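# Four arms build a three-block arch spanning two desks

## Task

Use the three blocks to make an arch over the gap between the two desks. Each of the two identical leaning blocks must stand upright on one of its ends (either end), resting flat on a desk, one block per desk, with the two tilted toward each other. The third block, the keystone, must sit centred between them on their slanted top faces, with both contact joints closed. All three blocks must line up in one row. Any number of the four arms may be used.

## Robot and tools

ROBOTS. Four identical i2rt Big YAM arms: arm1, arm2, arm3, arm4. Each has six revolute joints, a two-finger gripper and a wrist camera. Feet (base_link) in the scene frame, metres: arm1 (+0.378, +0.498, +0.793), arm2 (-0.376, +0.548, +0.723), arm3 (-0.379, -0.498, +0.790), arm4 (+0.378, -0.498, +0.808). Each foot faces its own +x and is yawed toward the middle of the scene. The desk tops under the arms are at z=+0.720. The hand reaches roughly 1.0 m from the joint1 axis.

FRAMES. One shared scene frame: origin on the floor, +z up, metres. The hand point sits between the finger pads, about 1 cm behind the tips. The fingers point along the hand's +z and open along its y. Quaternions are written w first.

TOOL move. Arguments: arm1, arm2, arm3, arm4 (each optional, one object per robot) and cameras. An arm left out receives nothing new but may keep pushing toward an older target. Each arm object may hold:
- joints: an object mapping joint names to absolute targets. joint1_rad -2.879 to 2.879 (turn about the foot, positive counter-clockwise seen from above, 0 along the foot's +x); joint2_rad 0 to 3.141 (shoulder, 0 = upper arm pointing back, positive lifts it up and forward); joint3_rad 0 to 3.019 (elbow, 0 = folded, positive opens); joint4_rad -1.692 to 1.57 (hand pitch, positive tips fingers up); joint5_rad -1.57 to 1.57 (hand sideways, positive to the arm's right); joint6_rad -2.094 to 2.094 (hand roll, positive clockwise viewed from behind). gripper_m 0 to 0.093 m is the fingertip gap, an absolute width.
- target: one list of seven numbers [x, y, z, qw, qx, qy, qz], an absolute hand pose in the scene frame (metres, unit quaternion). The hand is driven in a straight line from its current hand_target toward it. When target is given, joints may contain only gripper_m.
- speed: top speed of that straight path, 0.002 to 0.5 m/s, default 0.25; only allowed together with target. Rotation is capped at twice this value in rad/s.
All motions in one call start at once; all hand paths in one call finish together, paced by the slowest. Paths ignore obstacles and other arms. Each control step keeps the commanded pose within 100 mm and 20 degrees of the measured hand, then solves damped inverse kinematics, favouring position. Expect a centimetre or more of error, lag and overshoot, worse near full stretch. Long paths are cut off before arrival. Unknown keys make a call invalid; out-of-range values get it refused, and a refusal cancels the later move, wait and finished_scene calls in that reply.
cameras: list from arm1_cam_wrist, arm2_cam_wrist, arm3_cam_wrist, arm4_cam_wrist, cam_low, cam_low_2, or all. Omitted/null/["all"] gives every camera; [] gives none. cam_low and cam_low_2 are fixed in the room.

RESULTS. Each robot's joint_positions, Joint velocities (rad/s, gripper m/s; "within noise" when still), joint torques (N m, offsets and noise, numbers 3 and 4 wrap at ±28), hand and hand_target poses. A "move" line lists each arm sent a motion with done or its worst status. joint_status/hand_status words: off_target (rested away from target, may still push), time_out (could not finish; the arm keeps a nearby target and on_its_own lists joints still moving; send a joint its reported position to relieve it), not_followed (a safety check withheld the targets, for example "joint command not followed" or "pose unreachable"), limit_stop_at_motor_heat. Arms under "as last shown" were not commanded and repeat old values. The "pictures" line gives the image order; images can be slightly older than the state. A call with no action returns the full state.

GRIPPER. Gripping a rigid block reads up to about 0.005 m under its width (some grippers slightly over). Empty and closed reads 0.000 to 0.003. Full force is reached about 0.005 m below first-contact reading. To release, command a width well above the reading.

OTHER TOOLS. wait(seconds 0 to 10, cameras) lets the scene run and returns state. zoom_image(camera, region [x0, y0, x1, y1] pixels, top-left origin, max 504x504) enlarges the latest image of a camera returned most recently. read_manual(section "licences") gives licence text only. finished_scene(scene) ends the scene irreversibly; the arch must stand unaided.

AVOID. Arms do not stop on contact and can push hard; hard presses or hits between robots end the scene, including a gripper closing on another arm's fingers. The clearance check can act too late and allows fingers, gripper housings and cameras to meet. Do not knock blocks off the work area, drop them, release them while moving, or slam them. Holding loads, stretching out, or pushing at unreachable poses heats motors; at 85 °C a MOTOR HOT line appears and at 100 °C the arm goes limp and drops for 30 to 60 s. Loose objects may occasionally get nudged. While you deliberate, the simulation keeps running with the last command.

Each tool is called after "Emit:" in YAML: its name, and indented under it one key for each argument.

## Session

Emit:
move:

Scene clock: 0.00 s.
Joint torques (N m): no reading
Motor temperatures (°C): arm1=[26 22 22 23 23 20 19] | arm2=[26 22 25 21 22 24 22] | arm3=[29 21 22 20 20 19 21] | arm4=[26 21 24 19 21 20 24]
Heat: arm1: hottest joint1_rad 26 °C; arm2: hottest joint1_rad 26 °C; arm3: hottest joint1_rad 29 °C; arm4: hottest joint1_rad 26 °C.
Joint velocities: within noise
arm1.joint_positions: joint1_rad=+0.345 joint2_rad=+0.594 joint3_rad=+1.451 joint4_rad=-1.142 joint5_rad=-0.223 joint6_rad=-0.092 gripper_m=+0.09396
arm1.joint_status: not commanded
arm1.hand: x=+0.3091 y=+0.2772 z=+1.4129 quat_wxyz=(-0.372, -0.617, -0.506, +0.474) (m; scene frame)
arm1.hand_target: x=+0.3113 y=+0.2819 z=+1.4275 quat_wxyz=(-0.378, -0.608, -0.502, +0.486) (m; scene frame)
arm1.hand_status: not commanded
arm2.joint_positions: joint1_rad=-0.068 joint2_rad=+0.615 joint3_rad=+1.398 joint4_rad=-1.168 joint5_rad=-0.283 joint6_rad=+0.288 gripper_m=+0.09396
arm2.joint_status: not commanded
arm2.hand: x=-0.1788 y=+0.3871 z=+1.3047 quat_wxyz=(-0.558, -0.390, -0.730, +0.053) (m; scene frame)
arm2.hand_target: x=-0.1809 y=+0.3898 z=+1.3157 quat_wxyz=(-0.568, -0.385, -0.725, +0.057) (m; scene frame)
arm2.hand_status: not commanded
arm3.joint_positions: joint1_rad=+0.182 joint2_rad=+0.451 joint3_rad=+1.328 joint4_rad=-1.343 joint5_rad=-0.094 joint6_rad=+0.348 gripper_m=+0.09396
arm3.joint_status: not commanded
arm3.hand: x=-0.2874 y=-0.3491 z=+1.3304 quat_wxyz=(-0.396, +0.269, -0.807, -0.346) (m; scene frame)
arm3.hand_target: x=-0.2891 y=-0.3515 z=+1.3411 quat_wxyz=(-0.404, +0.268, -0.800, -0.352) (m; scene frame)
arm3.hand_status: not commanded
arm4.joint_positions: joint1_rad=-0.473 joint2_rad=+0.619 joint3_rad=+1.459 joint4_rad=-1.277 joint5_rad=-0.089 joint6_rad=-0.045 gripper_m=+0.09396
arm4.joint_status: not commanded
arm4.hand: x=+0.2857 y=-0.2863 z=+1.3940 quat_wxyz=(-0.288, +0.713, -0.449, -0.454) (m; scene frame)
arm4.hand_target: x=+0.2869 y=-0.2895 z=+1.4066 quat_wxyz=(-0.296, +0.707, -0.445, -0.463) (m; scene frame)
arm4.hand_status: not commanded
pictures: arm1_cam_wrist, arm2_cam_wrist, arm3_cam_wrist, arm4_cam_wrist, cam_low, cam_low_2
camera_calibration:
arm1_cam_wrist: T_world_to_cam=[[-0.979322, 0.201831, -0.0138829, 0.269089], [0.17125, 0.790489, -0.588049, 0.558543], [-0.107712, -0.578267, -0.808706, 1.45809], [0, 0, 0, 1]] pos_world=[0.324928, 0.347335, 1.51136]
arm2_cam_wrist: T_world_to_cam=[[-0.656907, -0.658749, -0.366774, 0.613599], [-0.450242, 0.732933, -0.509992, 0.312301], [0.604777, -0.16988, -0.778065, 1.30729], [0, 0, 0, 1]] pos_world=[-0.246929, 0.397394, 1.40148]
arm3_cam_wrist: T_world_to_cam=[[0.700606, -0.623994, -0.346095, 0.443699], [-0.711833, -0.577598, -0.399593, 0.128666], [0.0494399, 0.52632, -0.848848, 1.4506], [0, 0, 0, 1]] pos_world=[-0.290987, -0.412297, 1.43632]
arm4_cam_wrist: T_world_to_cam=[[0.905002, 0.425223, 0.0124736, -0.154519], [0.378225, -0.790863, -0.481125, 0.340053], [-0.194721, 0.440137, -0.876563, 1.52879], [0, 0, 0, 1]] pos_world=[0.30891, -0.338235, 1.50561]

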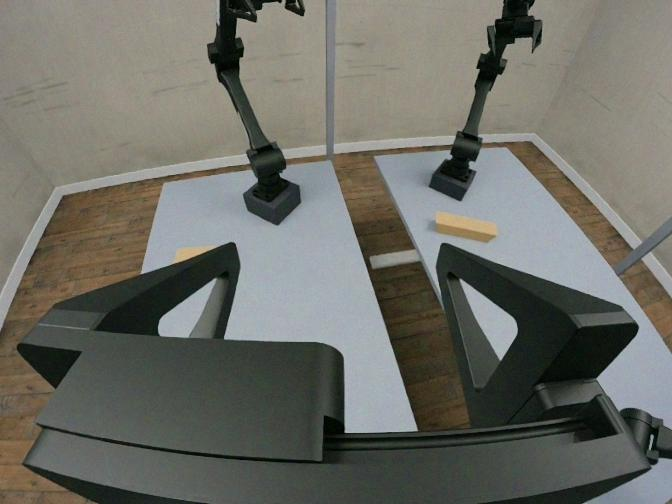

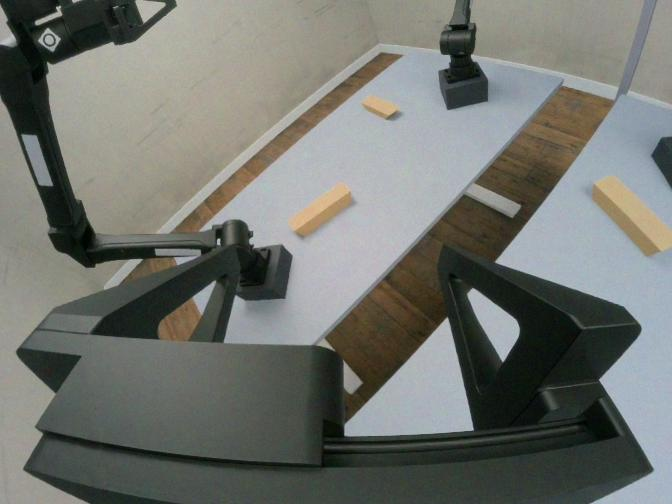

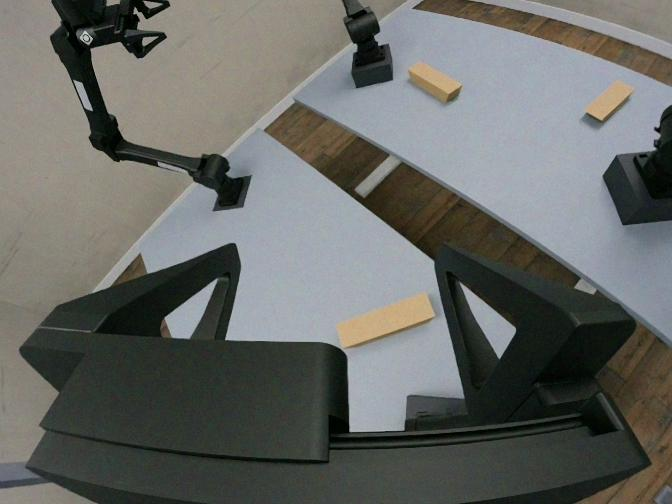

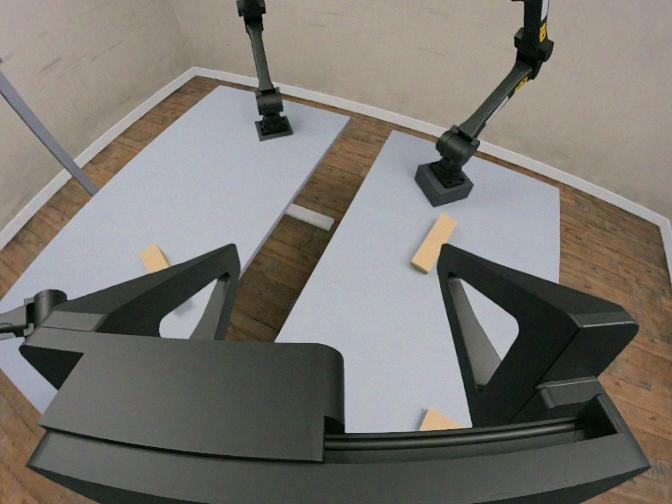

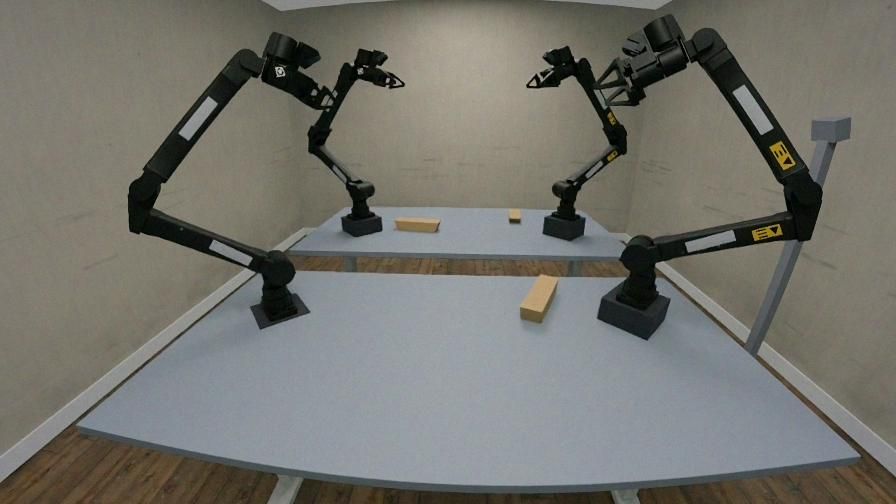

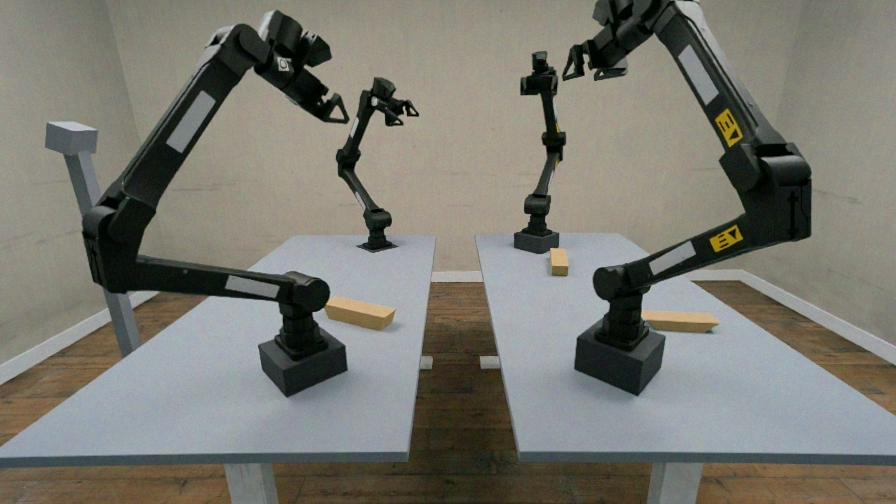

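Emit:
zoom_image:
  camera: "cam_low_2"
  region: [620, 290, 740, 350]

Emit:
zoom_image:
  camera: "cam_low_2"
  region: [300, 280, 410, 350]

Emit:
zoom_image:
  camera: "cam_low"
  region: [380, 200, 540, 250]

Emit:
zoom_image:
  camera: "arm2_cam_wrist"
  region: [270, 80, 420, 250]

Emit:
zoom_image:
  camera: "arm3_cam_wrist"
  region: [320, 280, 450, 360]

Emit:
zoom_image:
  camera: "arm3_cam_wrist"
  region: [395, 40, 655, 140]

Emit:
zoom_image:
  camera: "arm1_cam_wrist"
  region: [420, 200, 510, 250]

Emit:
zoom_image:
  camera: "arm4_cam_wrist"
  region: [400, 205, 470, 285]

Scaled by 4.200 (camera's finer frame: 1280x720).

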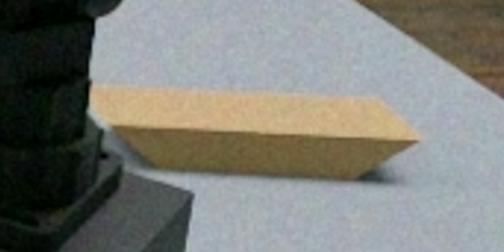

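Scaled by 4.582 (camera's finer frame: 1280x720).

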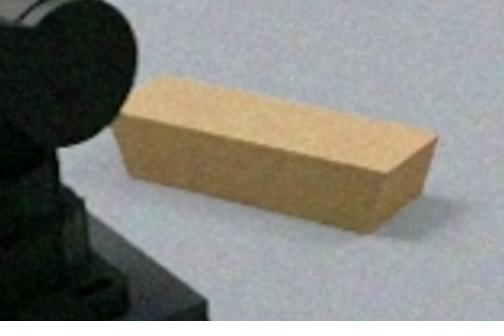

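Scaled by 3.150 (camera's finer frame: 1280x720).

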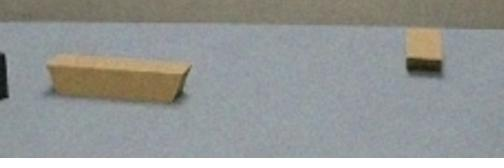

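Scaled by 2.965 (camera's finer frame: 960x720).

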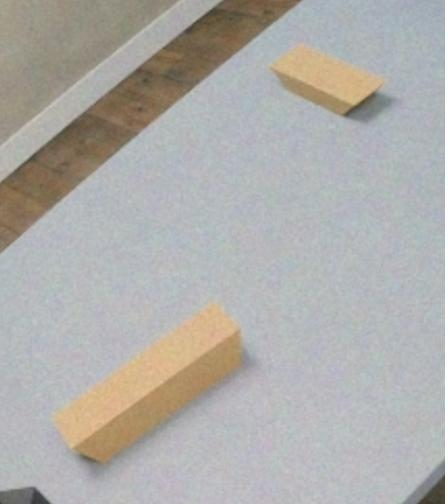

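Scaled by 3.877 (camera's finer frame: 960x720).

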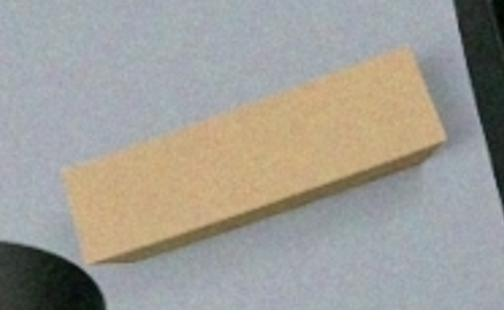

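Scaled by 1.938 (camera's finer frame: 960x720).

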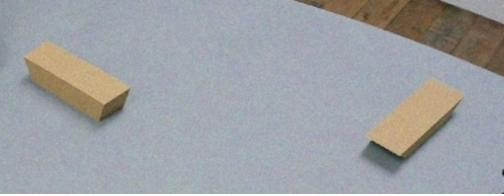

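Scaled by 5.600 (camera's finer frame: 960x720).

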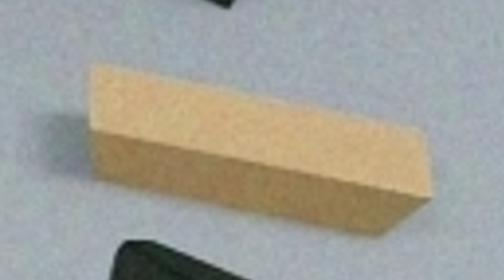

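Scaled by 6.300 (camera's finer frame: 960x720).

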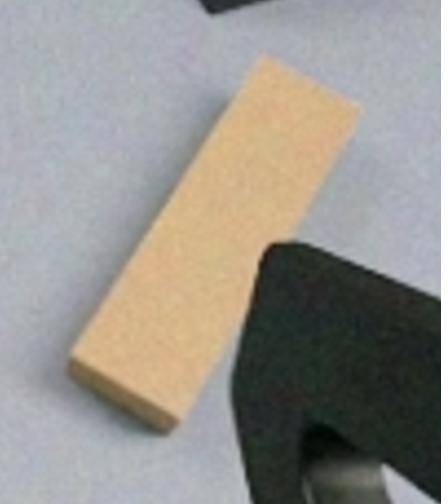

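Emit:
move:
  arm1: {"joints": {"joint1_rad": 0.85, "joint5_rad": 0.0, "joint6_rad": 0.36}}
  arm3: {"joints": {"joint1_rad": 0.52, "joint5_rad": 0.0, "joint6_rad": 1.70}}
  arm4: {"joints": {"joint1_rad": -1.885, "joint5_rad": 0.0, "joint6_rad": 0.78}}
  cameras: []

Emit:
move:
  arm1: {"target": [0.4234, 0.1946, 0.93, -0.0434, 0.7807, 0.6210, 0.0546], "speed": 0.25}
  arm3: {"target": [-0.3093, -0.2101, 0.93, -0.0678, 0.2354, 0.9693, 0.0165], "speed": 0.25}
  arm4: {"target": [0.665, -0.340, 0.93, 0.0, 0.1392, 0.9903, 0.0], "speed": 0.25}
  cameras: ["arm1_cam_wrist", "arm3_cam_wrist", "arm4_cam_wrist"]

Scene clock: 28.43 s.
Joint torques (N m): arm1=[1.32 1.85 11.88 1.61 0.09 0] | arm2=[-0.97 3.55 10.02 1.54 -0.07 -0.07] | arm3=[1.96 5.19 8.5 1.31 0.21 0.2] | arm4=[0.85 0.32 8.95 2.43 0.05 0.06]
Motor temperatures (°C): arm1=[26 22 25 24 23 20 19] | arm2=[25 22 31 21 22 24 22] | arm3=[29 21 24 21 20 19 21] | arm4=[26 21 27 19 21 20 23]
Heat: arm1: hottest joint1_rad 26 °C; arm2: hottest joint3_rad 31 °C; arm3: hottest joint1_rad 29 °C; arm4: hottest joint3_rad 27 °C.
move: arm1 done; arm3 done; arm4 done
Joint velocities: within noise
arm1.joint_positions: joint1_rad=+0.836 joint2_rad=+0.594 joint3_rad=+1.451 joint4_rad=-1.142 joint5_rad=-0.011 joint6_rad=+0.356 gripper_m=+0.09396
arm1.joint_status: all done
arm1.hand: x=+0.3856 y=+0.2669 z=+1.4121 quat_wxyz=(-0.503, -0.647, -0.471, +0.327)
arm1.hand_target: x=+0.3879 y=+0.2722 z=+1.4269 quat_wxyz=(-0.517, -0.638, -0.465, +0.330)
arm1.hand_status: not commanded
arm2: as last shown
arm3.joint_positions: joint1_rad=+0.505 joint2_rad=+0.451 joint3_rad=+1.328 joint4_rad=-1.343 joint5_rad=-0.011 joint6_rad=+1.687 gripper_m=+0.09397
arm3.joint_status: all done
arm3.hand: x=-0.3256 y=-0.3318 z=+1.3302 quat_wxyz=(-0.046, -0.179, -0.832, -0.523)
arm3.hand_target: x=-0.3284 y=-0.3340 z=+1.3409 quat_wxyz=(-0.041, -0.178, -0.826, -0.534)
arm3.hand_status: not commanded
arm4.joint_positions: joint1_rad=-1.873 joint2_rad=+0.619 joint3_rad=+1.459 joint4_rad=-1.277 joint5_rad=-0.009 joint6_rad=+0.773 gripper_m=+0.09399
arm4.joint_status: all done
arm4.hand: x=+0.5775 y=-0.3831 z=+1.3938 quat_wxyz=(-0.427, -0.106, -0.837, -0.325)
arm4.hand_target: x=+0.5758 y=-0.3873 z=+1.4064 quat_wxyz=(-0.437, -0.115, -0.828, -0.333)
arm4.hand_status: not commanded

Scene clock: 32.03 s.
Joint torques (N m): arm1=[1.38 -6.36 9.91 0.1 -0.16 -0.13] | arm2=[-0.73 3.66 9.95 1.51 -0.1 -0.1] | arm3=[1.2 -5.01 7.68 0.06 -0.16 0.26] | arm4=[0.91 -8.82 8.7 0.99 0.15 0.12]
Motor temperatures (°C): arm1=[26 22 25 24 23 20 19] | arm2=[25 22 31 22 22 24 22] | arm3=[29 21 25 20 20 19 21] | arm4=[26 21 28 19 21 20 23]
Heat: arm1: hottest joint1_rad 26 °C; arm2: hottest joint3_rad 31 °C; arm3: hottest joint1_rad 29 °C; arm4: hottest joint3_rad 28 °C.
move: arm1 done; arm3 done; arm4 done
Joint velocities: within noise
arm1.joint_positions: joint1_rad=+0.909 joint2_rad=+1.282 joint3_rad=+0.930 joint4_rad=-1.353 joint5_rad=-0.033 joint6_rad=+0.359 gripper_m=+0.09396
arm1.joint_status: not commanded
arm1.hand: x=+0.4168 y=+0.1958 z=+0.9319 quat_wxyz=(+0.046, -0.787, -0.613, -0.050)
arm1.hand_target: x=+0.4221 y=+0.1937 z=+0.9313 quat_wxyz=(+0.042, -0.781, -0.621, -0.050)
arm1.hand_status: done (0.007 m and 1.4 deg from the pose sent, 0.489 m and 81.5 deg at the start)
arm2: as last shown
arm3.joint_positions: joint1_rad=+0.505 joint2_rad=+1.135 joint3_rad=+0.832 joint4_rad=-1.243 joint5_rad=-0.125 joint6_rad=+1.726 gripper_m=+0.09398
arm3.joint_status: not commanded
arm3.hand: x=-0.3079 y=-0.2121 z=+0.9341 quat_wxyz=(+0.062, -0.231, -0.971, -0.017)
arm3.hand_target: x=-0.3083 y=-0.2109 z=+0.9311 quat_wxyz=(+0.064, -0.235, -0.970, -0.017)
arm3.hand_status: done (0.005 m and 0.9 deg from the pose sent, 0.419 m and 62.6 deg at the start)
arm4.joint_positions: joint1_rad=-1.873 joint2_rad=+1.262 joint3_rad=+0.873 joint4_rad=-1.200 joint5_rad=-0.003 joint6_rad=+0.774 gripper_m=+0.09399
arm4.joint_status: not commanded
arm4.hand: x=+0.6561 y=-0.3400 z=+0.9294 quat_wxyz=(+0.008, -0.129, -0.992, +0.005)
arm4.hand_target: x=+0.6646 y=-0.3401 z=+0.9310 quat_wxyz=(+0.000, -0.141, -0.990, +0.000)
arm4.hand_status: done (0.009 m and 1.6 deg from the pose sent, 0.474 m and 65.0 deg at the start)
arm1_cam_wrist: T_world_to_cam=[[-0.960902, 0.276876, -0.00246343, 0.351291], [0.190908, 0.668941, 0.718382, -0.880195], [0.200551, 0.689825, -0.695645, 0.551431], [0, 0, 0, 1]] pos_world=[0.395003, 0.111143, 1.01678]
arm3_cam_wrist: T_world_to_cam=[[-0.454158, -0.890898, 0.00646954, -0.335056], [-0.645291, 0.333943, 0.687082, -0.766412], [-0.61428, 0.307869, -0.726551, 0.678175], [0, 0, 0, 1]] pos_world=[-0.230138, -0.251352, 1.02148]
arm4_cam_wrist: T_world_to_cam=[[-0.249542, -0.968172, 0.0192622, -0.183563], [-0.769257, 0.210276, 0.603347, 0.0193076], [-0.588194, 0.135743, -0.797246, 1.29827], [0, 0, 0, 1]] pos_world=[0.73268, -0.358011, 1.02693]

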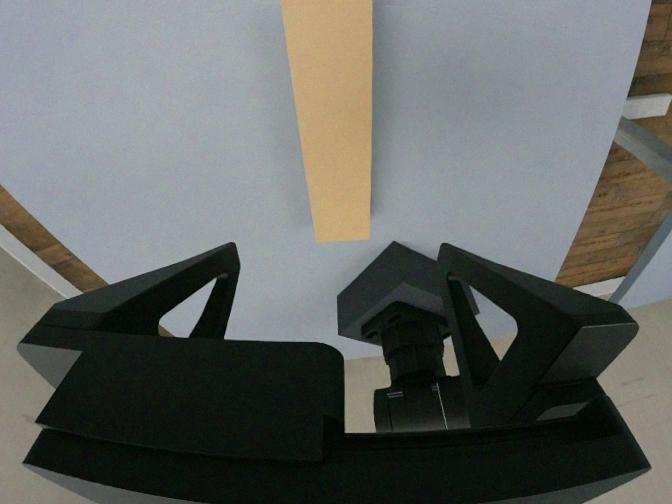

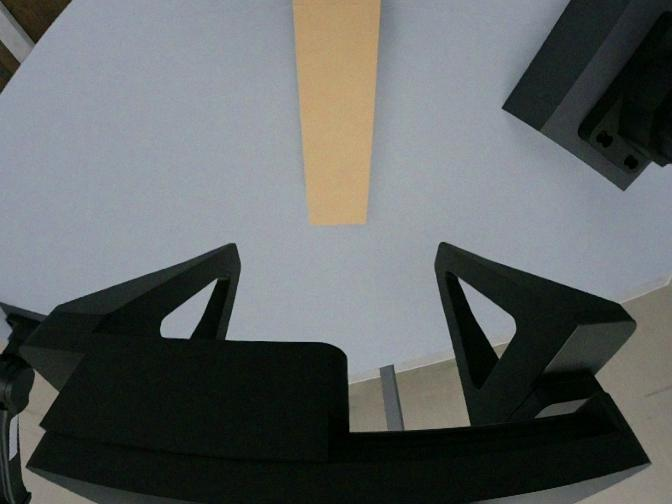

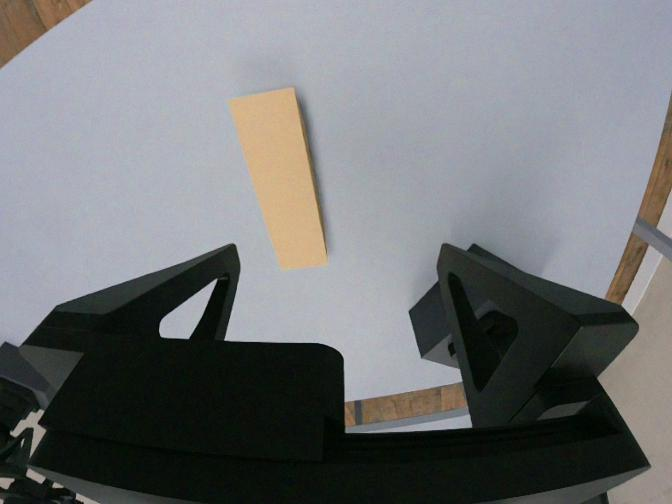

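Emit:
move:
  arm1: {"target": [0.4286, 0.2333, 0.799, -0.0452, 0.7596, 0.6465, 0.0531], "speed": 0.15}
  arm3: {"target": [-0.3105, -0.2096, 0.797, -0.0678, 0.2354, 0.9693, 0.0165], "speed": 0.15}
  arm4: {"target": [0.6253, -0.2737, 0.80, 0.0, 0.0732, 0.9973, 0.0], "speed": 0.15}
  cameras: ["arm1_cam_wrist", "arm3_cam_wrist", "arm4_cam_wrist"]

Scene clock: 47.63 s.
Joint torques (N m): arm1=[1.38 -5.48 7.15 0.1 -0.16 -0.15] | arm2=[-1.03 3.66 10 1.61 -0.09 -0.09] | arm3=[1.32 -5.54 5.61 0.13 -0.15 0.3] | arm4=[2.67 -9.76 6.54 0.98 0.14 0.13]
Motor temperatures (°C): arm1=[26 22 26 23 23 20 19] | arm2=[25 22 33 22 22 24 22] | arm3=[29 21 27 20 20 19 21] | arm4=[26 22 31 19 21 20 23]
Heat: arm1: hottest joint1_rad 26 °C; arm2: hottest joint3_rad 33 °C; arm3: hottest joint1_rad 29 °C; arm4: hottest joint3_rad 31 °C.
move: arm1 done; arm3 done; arm4 done
Joint velocities: within noise
arm1.joint_positions: joint1_rad=+0.947 joint2_rad=+1.403 joint3_rad=+0.641 joint4_rad=-0.944 joint5_rad=-0.037 joint6_rad=+0.338 gripper_m=+0.09396
arm1.joint_status: not commanded
arm1.hand: x=+0.4242 y=+0.2328 z=+0.8023 quat_wxyz=(+0.046, -0.769, -0.635, -0.052)
arm1.hand_target: x=+0.4285 y=+0.2341 z=+0.7991 quat_wxyz=(+0.046, -0.762, -0.644, -0.054)
arm1.hand_status: done (0.006 m and 1.7 deg from the pose sent, 0.139 m and 5.0 deg at the start)
arm2: as last shown
arm3.joint_positions: joint1_rad=+0.505 joint2_rad=+1.362 joint3_rad=+0.615 joint4_rad=-0.794 joint5_rad=-0.132 joint6_rad=+1.726 gripper_m=+0.09398
arm3.joint_status: not commanded
arm3.hand: x=-0.3082 y=-0.2082 z=+0.8017 quat_wxyz=(+0.065, -0.230, -0.971, -0.020)
arm3.hand_target: x=-0.3103 y=-0.2096 z=+0.7972 quat_wxyz=(+0.067, -0.235, -0.969, -0.017)
arm3.hand_status: done (0.005 m and 0.8 deg from the pose sent, 0.137 m and 0.9 deg at the start)
arm4.joint_positions: joint1_rad=-1.662 joint2_rad=+1.504 joint3_rad=+0.708 joint4_rad=-0.786 joint5_rad=-0.001 joint6_rad=+0.866 gripper_m=+0.09399
arm4.joint_status: not commanded
arm4.hand: x=+0.6234 y=-0.2796 z=+0.8023 quat_wxyz=(+0.004, -0.070, -0.998, +0.004)
arm4.hand_target: x=+0.6251 y=-0.2743 z=+0.8000 quat_wxyz=(+0.000, -0.071, -0.997, +0.001)
arm4.hand_status: done (0.007 m and 0.8 deg from the pose sent, 0.149 m and 6.5 deg at the start)
arm1_cam_wrist: T_world_to_cam=[[-0.97532, 0.220593, -0.00949672, 0.372594], [0.146501, 0.678712, 0.719644, -0.797713], [0.165194, 0.700492, -0.694278, 0.445738], [0, 0, 0, 1]] pos_world=[0.406631, 0.146989, 0.887074]
arm3_cam_wrist: T_world_to_cam=[[-0.453978, -0.891012, 0.00125743, -0.326701], [-0.641697, 0.327928, 0.693317, -0.682007], [-0.618166, 0.313944, -0.720632, 0.575931], [0, 0, 0, 1]] pos_world=[-0.229936, -0.248255, 0.888291]
arm4_cam_wrist: T_world_to_cam=[[-0.132635, -0.991036, 0.0160145, -0.207574], [-0.793289, 0.115829, 0.597725, 0.051149], [-0.594222, 0.0665753, -0.801541, 1.15738], [0, 0, 0, 1]] pos_world=[0.700782, -0.28869, 0.900435]

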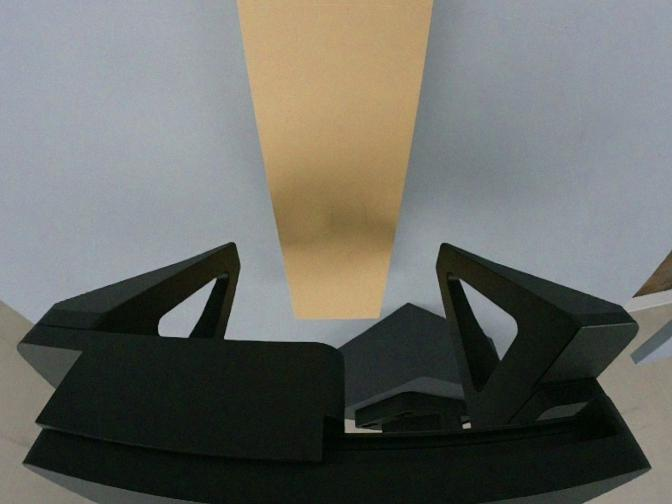

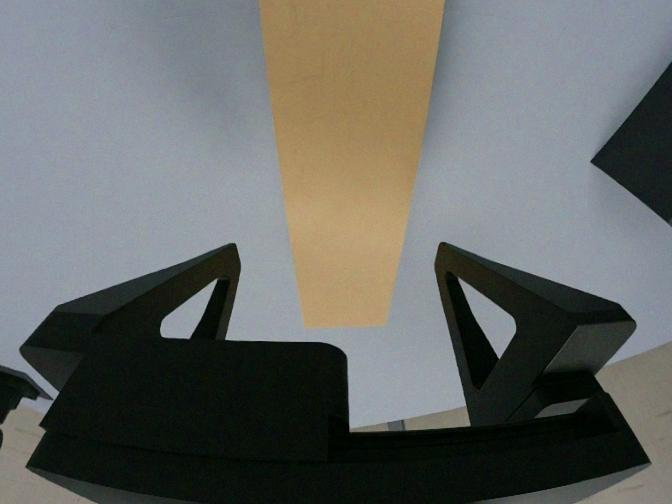

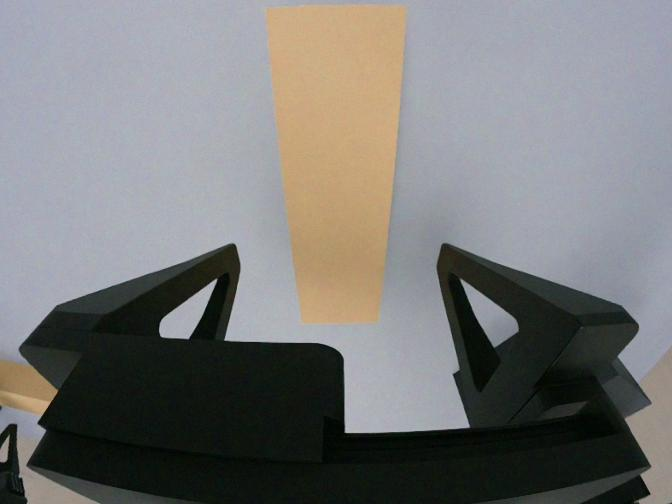

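Emit:
move:
  arm1: {"target": [0.4275, 0.2281, 0.7528, -0.0452, 0.7596, 0.6465, 0.0531], "speed": 0.1}
  arm3: {"target": [-0.3074, -0.2159, 0.7495, -0.0678, 0.2354, 0.9693, 0.0165], "speed": 0.1}
  arm4: {"target": [0.6251, -0.2743, 0.7427, 0.0, 0.0655, 0.9979, 0.0], "speed": 0.1}
  cameras: ["arm1_cam_wrist", "arm3_cam_wrist", "arm4_cam_wrist"]

Scene clock: 55.03 s.
Joint torques (N m): arm1=[0.73 -6.07 5.72 0.13 -0.09 -0.15] | arm2=[-0.91 3.55 9.96 1.59 -0.07 -0.09] | arm3=[0.09 -6.07 4.53 0.05 -0.14 0.15] | arm4=[2.61 -10.58 5.15 1.01 0.1 -0.01]
Motor temperatures (°C): arm1=[26 22 26 23 23 20 19] | arm2=[25 22 33 22 22 24 22] | arm3=[29 21 26 20 20 19 21] | arm4=[26 22 30 19 21 20 23]
Heat: arm1: hottest joint1_rad 26 °C; arm2: hottest joint3_rad 33 °C; arm3: hottest joint1_rad 29 °C; arm4: hottest joint3_rad 30 °C.
move: arm1 done; arm3 done; arm4 done
Joint velocities: within noise
arm1.joint_positions: joint1_rad=+0.947 joint2_rad=+1.540 joint3_rad=+0.615 joint4_rad=-0.778 joint5_rad=-0.037 joint6_rad=+0.325 gripper_m=+0.09396
arm1.joint_status: not commanded
arm1.hand: x=+0.4255 y=+0.2264 z=+0.7565 quat_wxyz=(+0.045, -0.765, -0.640, -0.052)
arm1.hand_target: x=+0.4275 y=+0.2286 z=+0.7530 quat_wxyz=(+0.046, -0.760, -0.647, -0.054)
arm1.hand_status: done (0.005 m and 1.0 deg from the pose sent, 0.050 m and 1.7 deg at the start)
arm2: as last shown
arm3.joint_positions: joint1_rad=+0.505 joint2_rad=+1.485 joint3_rad=+0.558 joint4_rad=-0.616 joint5_rad=-0.134 joint6_rad=+1.726 gripper_m=+0.09398
arm3.joint_status: not commanded
arm3.hand: x=-0.3099 y=-0.2125 z=+0.7541 quat_wxyz=(+0.066, -0.230, -0.971, -0.019)
arm3.hand_target: x=-0.3077 y=-0.2161 z=+0.7496 quat_wxyz=(+0.068, -0.235, -0.969, -0.016)
arm3.hand_status: done (0.006 m and 0.7 deg from the pose sent, 0.053 m and 0.8 deg at the start)
arm4.joint_positions: joint1_rad=-1.662 joint2_rad=+1.654 joint3_rad=+0.669 joint4_rad=-0.591 joint5_rad=-0.001 joint6_rad=+0.866 gripper_m=+0.09399
arm4.joint_status: not commanded
arm4.hand: x=+0.6249 y=-0.2782 z=+0.7462 quat_wxyz=(+0.002, -0.070, -0.998, +0.002)
arm4.hand_target: x=+0.6250 y=-0.2744 z=+0.7428 quat_wxyz=(+0.000, -0.065, -0.998, +0.000)
arm4.hand_status: done (0.005 m and 0.6 deg from the pose sent, 0.060 m and 0.8 deg at the start)
arm1_cam_wrist: T_world_to_cam=[[-0.977992, 0.208309, -0.0118101, 0.380592], [0.13655, 0.681831, 0.718652, -0.756341], [0.157754, 0.701223, -0.69527, 0.422037], [0, 0, 0, 1]] pos_world=[0.408916, 0.140474, 0.84147]
arm3_cam_wrist: T_world_to_cam=[[-0.453894, -0.891045, 0.00433579, -0.333462], [-0.640083, 0.329432, 0.694095, -0.648488], [-0.619898, 0.31227, -0.71987, 0.540423], [0, 0, 0, 1]] pos_world=[-0.231435, -0.252255, 0.840593]
arm4_cam_wrist: T_world_to_cam=[[-0.132675, -0.99109, 0.0117676, -0.201935], [-0.795814, 0.113596, 0.594791, 0.0889398], [-0.590828, 0.0695492, -0.803795, 1.11368], [0, 0, 0, 1]] pos_world=[0.701978, -0.287694, 0.844642]

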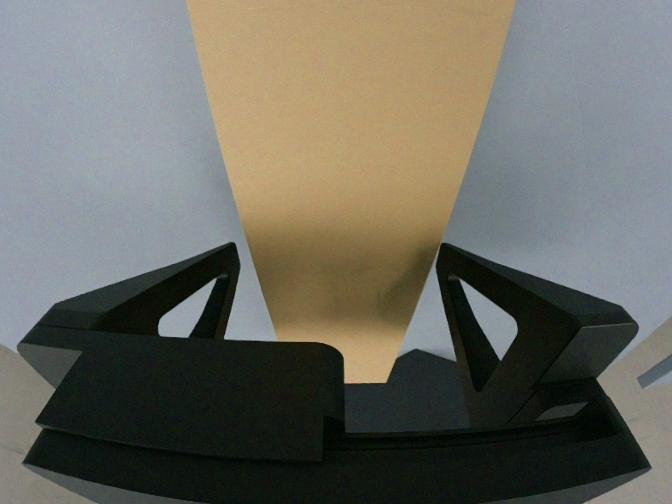

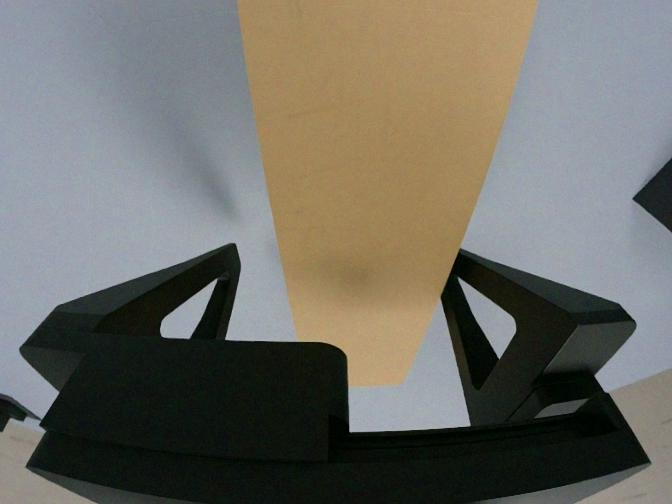

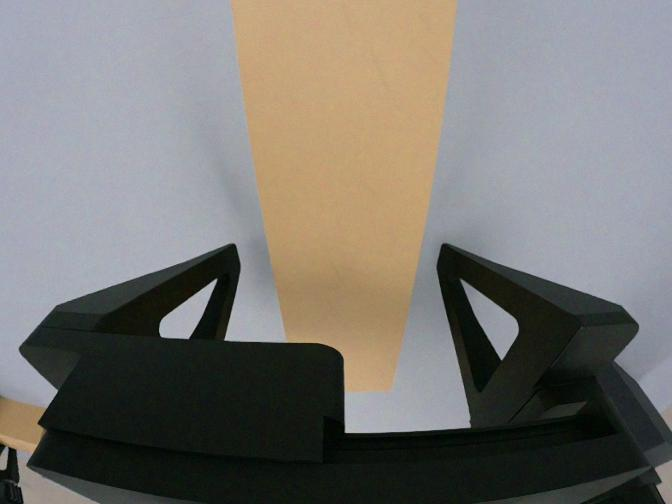

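Emit:
move:
  arm1: {"joints": {"gripper_m": 0.068}}
  arm3: {"joints": {"gripper_m": 0.068}}
  arm4: {"joints": {"gripper_m": 0.068}}
  cameras: []

Emit:
move:
  arm1: {"joints": {"gripper_m": 0.050}}
  arm3: {"joints": {"gripper_m": 0.050}}
  arm4: {"joints": {"gripper_m": 0.050}}
  cameras: ["arm1_cam_wrist", "arm3_cam_wrist", "arm4_cam_wrist"]

Scene clock: 57.70 s.
Joint torques (N m): arm1=[0.62 -6.18 5.72 0.09 -0.09 -0.14] | arm2=[-1.08 3.72 9.99 1.57 -0.09 -0.06] | arm3=[-0.56 -5.77 5 0.12 -0.1 0.15] | arm4=[2.61 -10.58 5.14 1.02 0.1 -0.01]
Motor temperatures (°C): arm1=[26 22 26 23 23 20 19] | arm2=[25 22 33 22 22 24 22] | arm3=[29 21 26 20 20 19 21] | arm4=[26 22 30 19 21 20 23]
Heat: arm1: hottest joint1_rad 26 °C; arm2: hottest joint3_rad 33 °C; arm3: hottest joint1_rad 29 °C; arm4: hottest joint3_rad 30 °C.
move: arm1 done; arm3 done; arm4 done
Joint velocities: within noise
arm1.joint_positions: joint1_rad=+0.947 joint2_rad=+1.540 joint3_rad=+0.615 joint4_rad=-0.778 joint5_rad=-0.037 joint6_rad=+0.325 gripper_m=+0.06818
arm1.joint_status: all done
arm1.hand: x=+0.4255 y=+0.2264 z=+0.7565 quat_wxyz=(+0.045, -0.765, -0.640, -0.052)
arm1.hand_target: x=+0.4274 y=+0.2287 z=+0.7530 quat_wxyz=(+0.046, -0.760, -0.646, -0.054)
arm1.hand_status: not commanded
arm2: as last shown
arm3.joint_positions: joint1_rad=+0.505 joint2_rad=+1.486 joint3_rad=+0.550 joint4_rad=-0.616 joint5_rad=-0.142 joint6_rad=+1.727 gripper_m=+0.06816
arm3.joint_status: all done
arm3.hand: x=-0.3125 y=-0.2164 z=+0.7522 quat_wxyz=(+0.070, -0.231, -0.970, -0.015)
arm3.hand_target: x=-0.3088 y=-0.2159 z=+0.7498 quat_wxyz=(+0.071, -0.236, -0.969, -0.016)
arm3.hand_status: not commanded
arm4.joint_positions: joint1_rad=-1.662 joint2_rad=+1.654 joint3_rad=+0.669 joint4_rad=-0.590 joint5_rad=-0.001 joint6_rad=+0.866 gripper_m=+0.06819
arm4.joint_status: all done
arm4.hand: x=+0.6252 y=-0.2780 z=+0.7462 quat_wxyz=(+0.002, -0.070, -0.998, +0.001)
arm4.hand_target: x=+0.6253 y=-0.2742 z=+0.7428 quat_wxyz=(+0.000, -0.065, -0.998, +0.000)
arm4.hand_status: not commanded

Scene clock: 58.17 s.
Joint torques (N m): arm1=[0.73 -6.07 5.74 0.09 -0.13 -0.16] | arm2=[-1.03 3.55 9.92 1.57 -0.07 -0.08] | arm3=[-0.15 -6.07 5.16 0.05 -0.09 0.15] | arm4=[2.49 -10.64 5.2 1.02 0.08 0]
Motor temperatures (°C): arm1=[26 22 26 23 23 20 19] | arm2=[25 22 33 22 22 24 22] | arm3=[29 21 26 20 20 19 21] | arm4=[26 22 30 19 21 20 24]
Heat: arm1: hottest joint1_rad 26 °C; arm2: hottest joint3_rad 33 °C; arm3: hottest joint1_rad 29 °C; arm4: hottest joint3_rad 30 °C.
move: arm1 off_target; arm3 off_target; arm4 off_target
Joint velocities: within noise
arm1.joint_positions: joint1_rad=+0.947 joint2_rad=+1.540 joint3_rad=+0.615 joint4_rad=-0.778 joint5_rad=-0.036 joint6_rad=+0.325 gripper_m=+0.05906
arm1.joint_status: gripper_m off_target (ended at +0.05909, target +0.05000)
arm1.hand: x=+0.4252 y=+0.2263 z=+0.7565 quat_wxyz=(+0.045, -0.765, -0.640, -0.051)
arm1.hand_target: x=+0.4274 y=+0.2286 z=+0.7530 quat_wxyz=(+0.046, -0.760, -0.646, -0.054)
arm1.hand_status: not commanded
arm2: as last shown
arm3.joint_positions: joint1_rad=+0.505 joint2_rad=+1.486 joint3_rad=+0.550 joint4_rad=-0.616 joint5_rad=-0.143 joint6_rad=+1.732 gripper_m=+0.06099
arm3.joint_status: gripper_m off_target (ended at +0.06102, target +0.05000)
arm3.hand: x=-0.3128 y=-0.2163 z=+0.7522 quat_wxyz=(+0.071, -0.233, -0.970, -0.015)
arm3.hand_target: x=-0.3089 y=-0.2159 z=+0.7498 quat_wxyz=(+0.072, -0.238, -0.968, -0.016)
arm3.hand_status: not commanded
arm4.joint_positions: joint1_rad=-1.662 joint2_rad=+1.654 joint3_rad=+0.668 joint4_rad=-0.590 joint5_rad=+0.002 joint6_rad=+0.869 gripper_m=+0.05857
arm4.joint_status: gripper_m off_target (ended at +0.05860, target +0.05000)
arm4.hand: x=+0.6251 y=-0.2788 z=+0.7460 quat_wxyz=(+0.001, -0.071, -0.997, +0.003)
arm4.hand_target: x=+0.6254 y=-0.2747 z=+0.7427 quat_wxyz=(-0.001, -0.067, -0.998, +0.001)
arm4.hand_status: not commanded
arm1_cam_wrist: T_world_to_cam=[[-0.978047, 0.208127, -0.0103954, 0.379252], [0.13749, 0.681981, 0.71833, -0.756449], [0.156593, 0.701131, -0.695624, 0.422855], [0, 0, 0, 1]] pos_world=[0.408714, 0.140474, 0.841471]
arm3_cam_wrist: T_world_to_cam=[[-0.458969, -0.88832, 0.0153116, -0.347467], [-0.629932, 0.337524, 0.699474, -0.646914], [-0.626525, 0.311392, -0.714494, 0.532237], [0, 0, 0, 1]] pos_world=[-0.233528, -0.256047, 0.8381]
arm4_cam_wrist: T_world_to_cam=[[-0.135684, -0.990661, 0.0134686, -0.201744], [-0.796831, 0.117195, 0.592728, 0.0924806], [-0.588771, 0.0696912, -0.80529, 1.11344], [0, 0, 0, 1]] pos_world=[0.701878, -0.288295, 0.844543]

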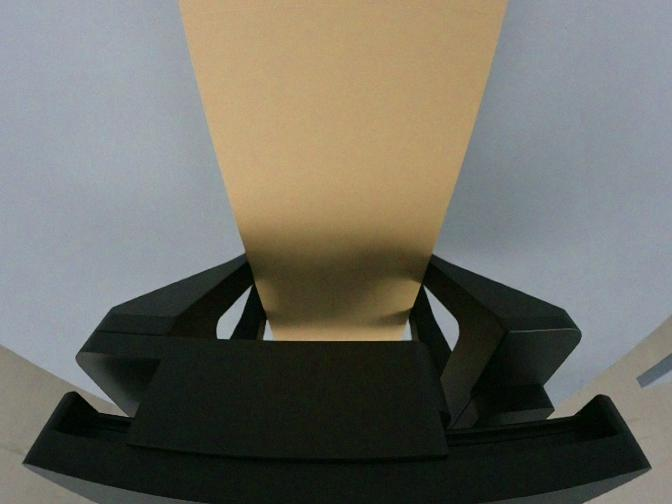

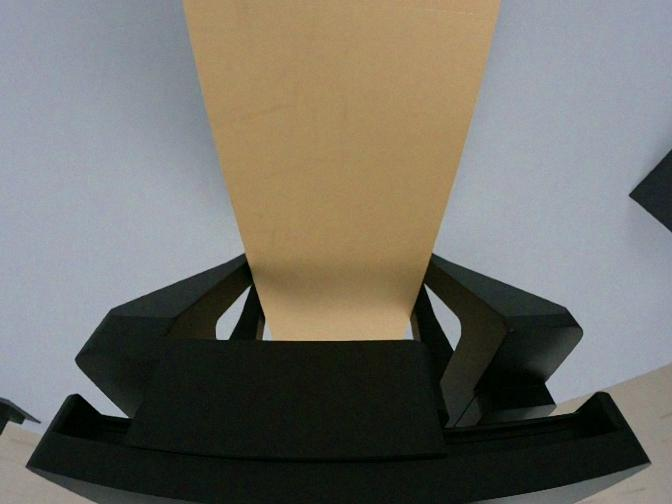

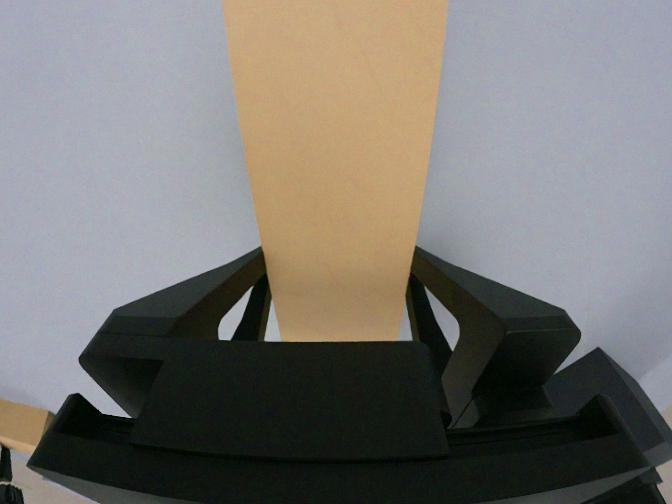

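Emit:
move:
  arm1: {"target": [0.4275, 0.2286, 0.92, -0.0452, 0.7596, 0.6465, 0.0531], "speed": 0.2}
  arm3: {"target": [-0.3089, -0.2159, 0.92, -0.0678, 0.2354, 0.9693, 0.0165], "speed": 0.2}
  arm4: {"target": [0.6254, -0.2747, 0.93, 0.0, 0.0655, 0.9979, 0.0], "speed": 0.2}
  arm2: {"target": [-0.1924, 0.254, 1.0646, 0.6222, 0.3203, 0.6443, -0.3092], "speed": 0.2}
  cameras: ["cam_low", "cam_low_2"]

Scene clock: 74.53 s.
Joint torques (N m): arm1=[0.85 -7 16.23 -0.92 -0.16 -0.12] | arm2=[-1.79 2.2 10.03 2.09 -0.08 -0.2] | arm3=[0.26 -6.71 13.12 -0.8 0.17 0.16] | arm4=[2.37 -10.81 11.77 -0.35 -0.03 -0.05]
Motor temperatures (°C): arm1=[26 22 26 23 23 20 20] | arm2=[25 22 34 22 22 24 22] | arm3=[29 21 26 20 20 19 22] | arm4=[26 22 29 19 21 20 25]
Heat: arm1: hottest joint1_rad 26 °C; arm2: hottest joint3_rad 34 °C; arm3: hottest joint1_rad 29 °C; arm4: hottest joint3_rad 29 °C.
move: arm1 off_target; arm2 done; arm3 off_target; arm4 off_target
Joint velocities: within noise
arm1.joint_positions: joint1_rad=+0.947 joint2_rad=+1.230 joint3_rad=+0.752 joint4_rad=-1.309 joint5_rad=-0.036 joint6_rad=+0.319 gripper_m=+0.05906
arm1.joint_status: not commanded
arm1.hand: x=+0.4201 y=+0.2560 z=+0.8884 quat_wxyz=(+0.080, -0.761, -0.640, -0.073)
arm1.hand_target: x=+0.4274 y=+0.2288 z=+0.9194 quat_wxyz=(+0.041, -0.758, -0.649, -0.051)
arm1.hand_status: off_target (0.042 m and 4.7 deg from the pose sent, 0.164 m and 1.0 deg at the start)
arm2.joint_positions: joint1_rad=-0.284 joint2_rad=+0.479 joint3_rad=+0.451 joint4_rad=+0.001 joint5_rad=-0.191 joint6_rad=+0.021 gripper_m=+0.09396
arm2.joint_status: not commanded
arm2.hand: x=-0.1899 y=+0.2566 z=+1.0683 quat_wxyz=(-0.626, -0.323, -0.643, +0.300)
arm2.hand_target: x=-0.1924 y=+0.2539 z=+1.0647 quat_wxyz=(-0.623, -0.321, -0.643, +0.308)
arm2.hand_status: done (0.005 m and 1.2 deg from the pose sent, 0.275 m and 32.9 deg at the start)
arm3.joint_positions: joint1_rad=+0.505 joint2_rad=+1.155 joint3_rad=+0.718 joint4_rad=-1.185 joint5_rad=-0.140 joint6_rad=+1.726 gripper_m=+0.06099
arm3.joint_status: not commanded
arm3.hand: x=-0.3195 y=-0.2393 z=+0.8890 quat_wxyz=(+0.072, -0.233, -0.970, +0.020)
arm3.hand_target: x=-0.3090 y=-0.2156 z=+0.9197 quat_wxyz=(+0.067, -0.232, -0.970, -0.021)
arm3.hand_status: off_target (0.040 m and 4.2 deg from the pose sent, 0.168 m and 0.5 deg at the start)
arm4.joint_positions: joint1_rad=-1.662 joint2_rad=+1.302 joint3_rad=+0.837 joint4_rad=-1.168 joint5_rad=-0.001 joint6_rad=+0.866 gripper_m=+0.05857
arm4.joint_status: not commanded
arm4.hand: x=+0.6114 y=-0.2902 z=+0.9051 quat_wxyz=(+0.022, -0.070, -0.997, +0.022)
arm4.hand_target: x=+0.6242 y=-0.2752 z=+0.9300 quat_wxyz=(+0.001, -0.064, -0.998, -0.001)
arm4.hand_status: off_target (0.033 m and 3.6 deg from the pose sent, 0.184 m and 0.7 deg at the start)

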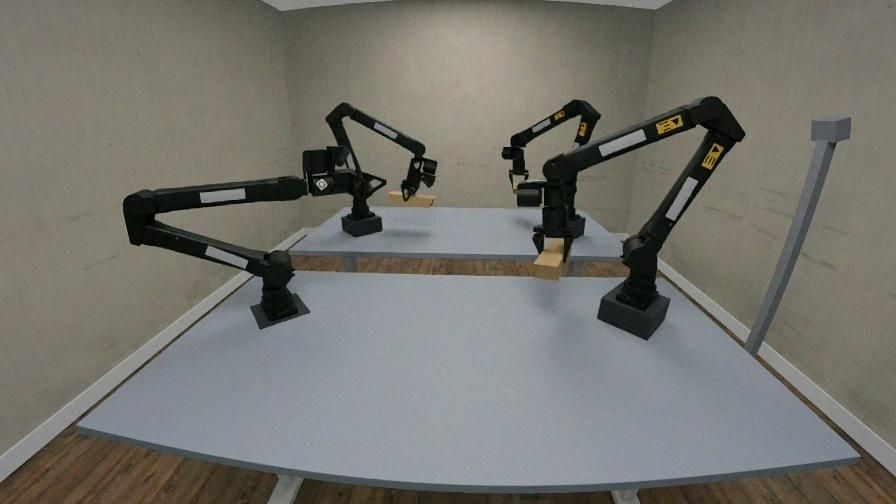

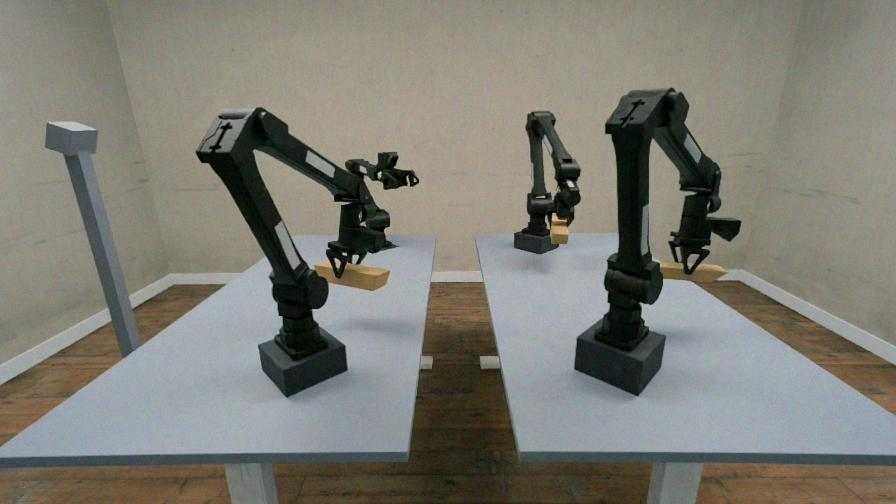

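Emit:
move:
  arm1: {"target": [0.2364, 0.0410, 0.965, 0.0444, 0.8574, 0.0750, -0.5071], "speed": 0.2}
  arm3: {"target": [-0.2364, -0.0410, 0.96, 0.5034, -0.0752, 0.8597, 0.0441], "speed": 0.2}
  arm4: {"target": [0.6393, -0.2652, 1.07, 0.0, 0.0655, 0.9979, 0.0], "speed": 0.15}
  cameras: ["cam_low", "cam_low_2", "arm2_cam_wrist"]

Scene clock: 80.93 s.
Joint torques (N m): arm1=[-1.03 -9.58 16.53 0.5 1.41 0.07] | arm2=[-2.02 2.2 10.04 2.13 -0.07 -0.21] | arm3=[1.96 -11.46 12.05 0.42 1.47 0.07] | arm4=[1.96 -11.22 13.24 -0.36 0.11 -0.08]
Motor temperatures (°C): arm1=[26 22 28 23 23 20 21] | arm2=[25 22 34 22 22 24 22] | arm3=[29 22 28 20 21 19 22] | arm4=[26 22 31 19 21 20 25]
Heat: arm1: hottest joint3_rad 28 °C; arm2: hottest joint3_rad 34 °C; arm3: hottest joint1_rad 29 °C; arm4: hottest joint3_rad 31 °C.
move: arm1 off_target; arm3 off_target; arm4 off_target
Joint velocities: within noise
arm1.joint_positions: joint1_rad=+0.833 joint2_rad=+1.537 joint3_rad=+0.942 joint4_rad=-0.823 joint5_rad=+1.023 joint6_rad=+1.254 gripper_m=+0.05907
arm1.joint_status: not commanded
arm1.hand: x=+0.2454 y=+0.0749 z=+0.9289 quat_wxyz=(+0.001, -0.864, -0.116, +0.490)
arm1.hand_target: x=+0.2379 y=+0.0467 z=+0.9654 quat_wxyz=(-0.039, -0.859, -0.077, +0.504)
arm1.hand_status: off_target (0.050 m and 7.3 deg from the pose sent, 0.293 m and 97.4 deg at the start)
arm2: as last shown
arm3.joint_positions: joint1_rad=+0.821 joint2_rad=+1.543 joint3_rad=+0.964 joint4_rad=-0.815 joint5_rad=+1.016 joint6_rad=+1.268 gripper_m=+0.06098
arm3.joint_status: not commanded
arm3.hand: x=-0.2332 y=-0.0701 z=+0.9302 quat_wxyz=(-0.490, +0.090, -0.867, -0.004)
arm3.hand_target: x=-0.2369 y=-0.0449 z=+0.9598 quat_wxyz=(-0.502, +0.078, -0.860, -0.039)
arm3.hand_status: off_target (0.042 m and 5.2 deg from the pose sent, 0.226 m and 77.7 deg at the start)
arm4.joint_positions: joint1_rad=-1.662 joint2_rad=+1.268 joint3_rad=+1.175 joint4_rad=-1.545 joint5_rad=-0.001 joint6_rad=+0.866 gripper_m=+0.05857
arm4.joint_status: not commanded
arm4.hand: x=+0.6297 y=-0.2738 z=+1.0394 quat_wxyz=(+0.024, -0.070, -0.997, +0.024)
arm4.hand_target: x=+0.6383 y=-0.2661 z=+1.0695 quat_wxyz=(-0.001, -0.065, -0.998, +0.000)
arm4.hand_status: off_target (0.033 m and 3.9 deg from the pose sent, 0.169 m and 3.6 deg at the start)
pictures: arm2_cam_wrist, cam_low, cam_low_2
arm2_cam_wrist: T_world_to_cam=[[-0.812035, -0.582066, -0.0424111, 0.0379616], [-0.301906, 0.481153, -0.823009, 0.709439], [0.499452, -0.655508, -0.566442, 0.986427], [0, 0, 0, 1]] pos_world=[-0.247663, 0.327358, 1.14424]

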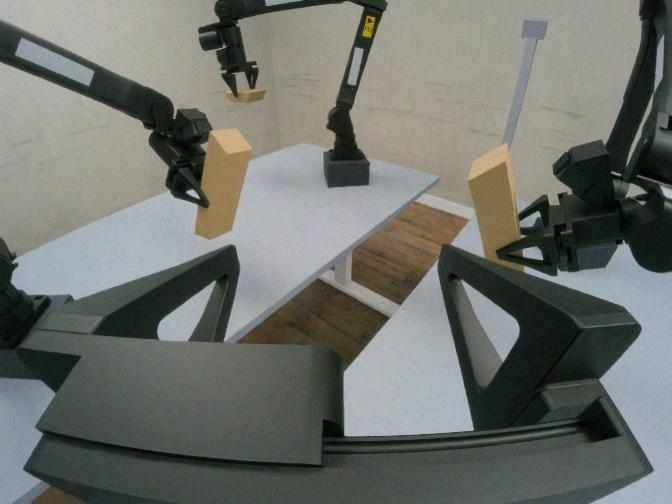

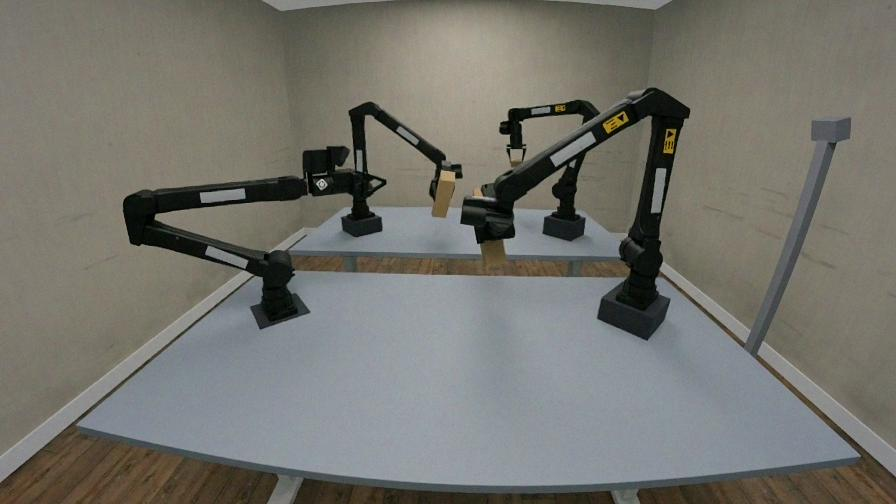

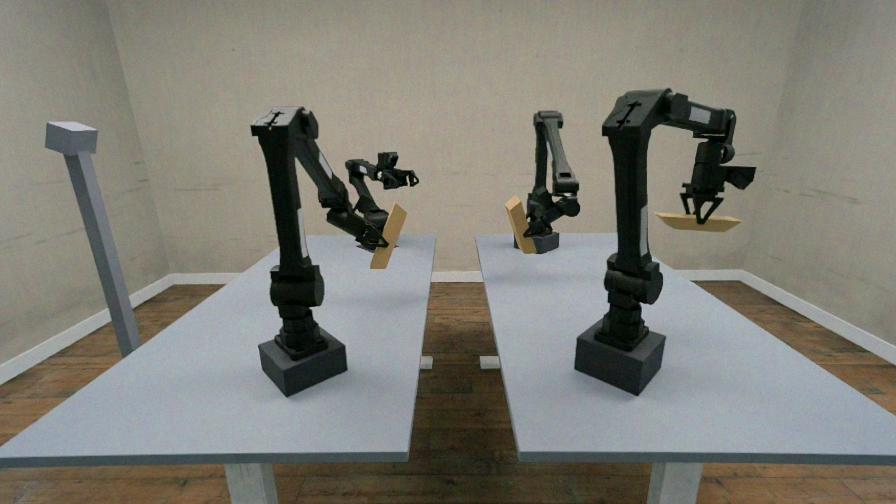

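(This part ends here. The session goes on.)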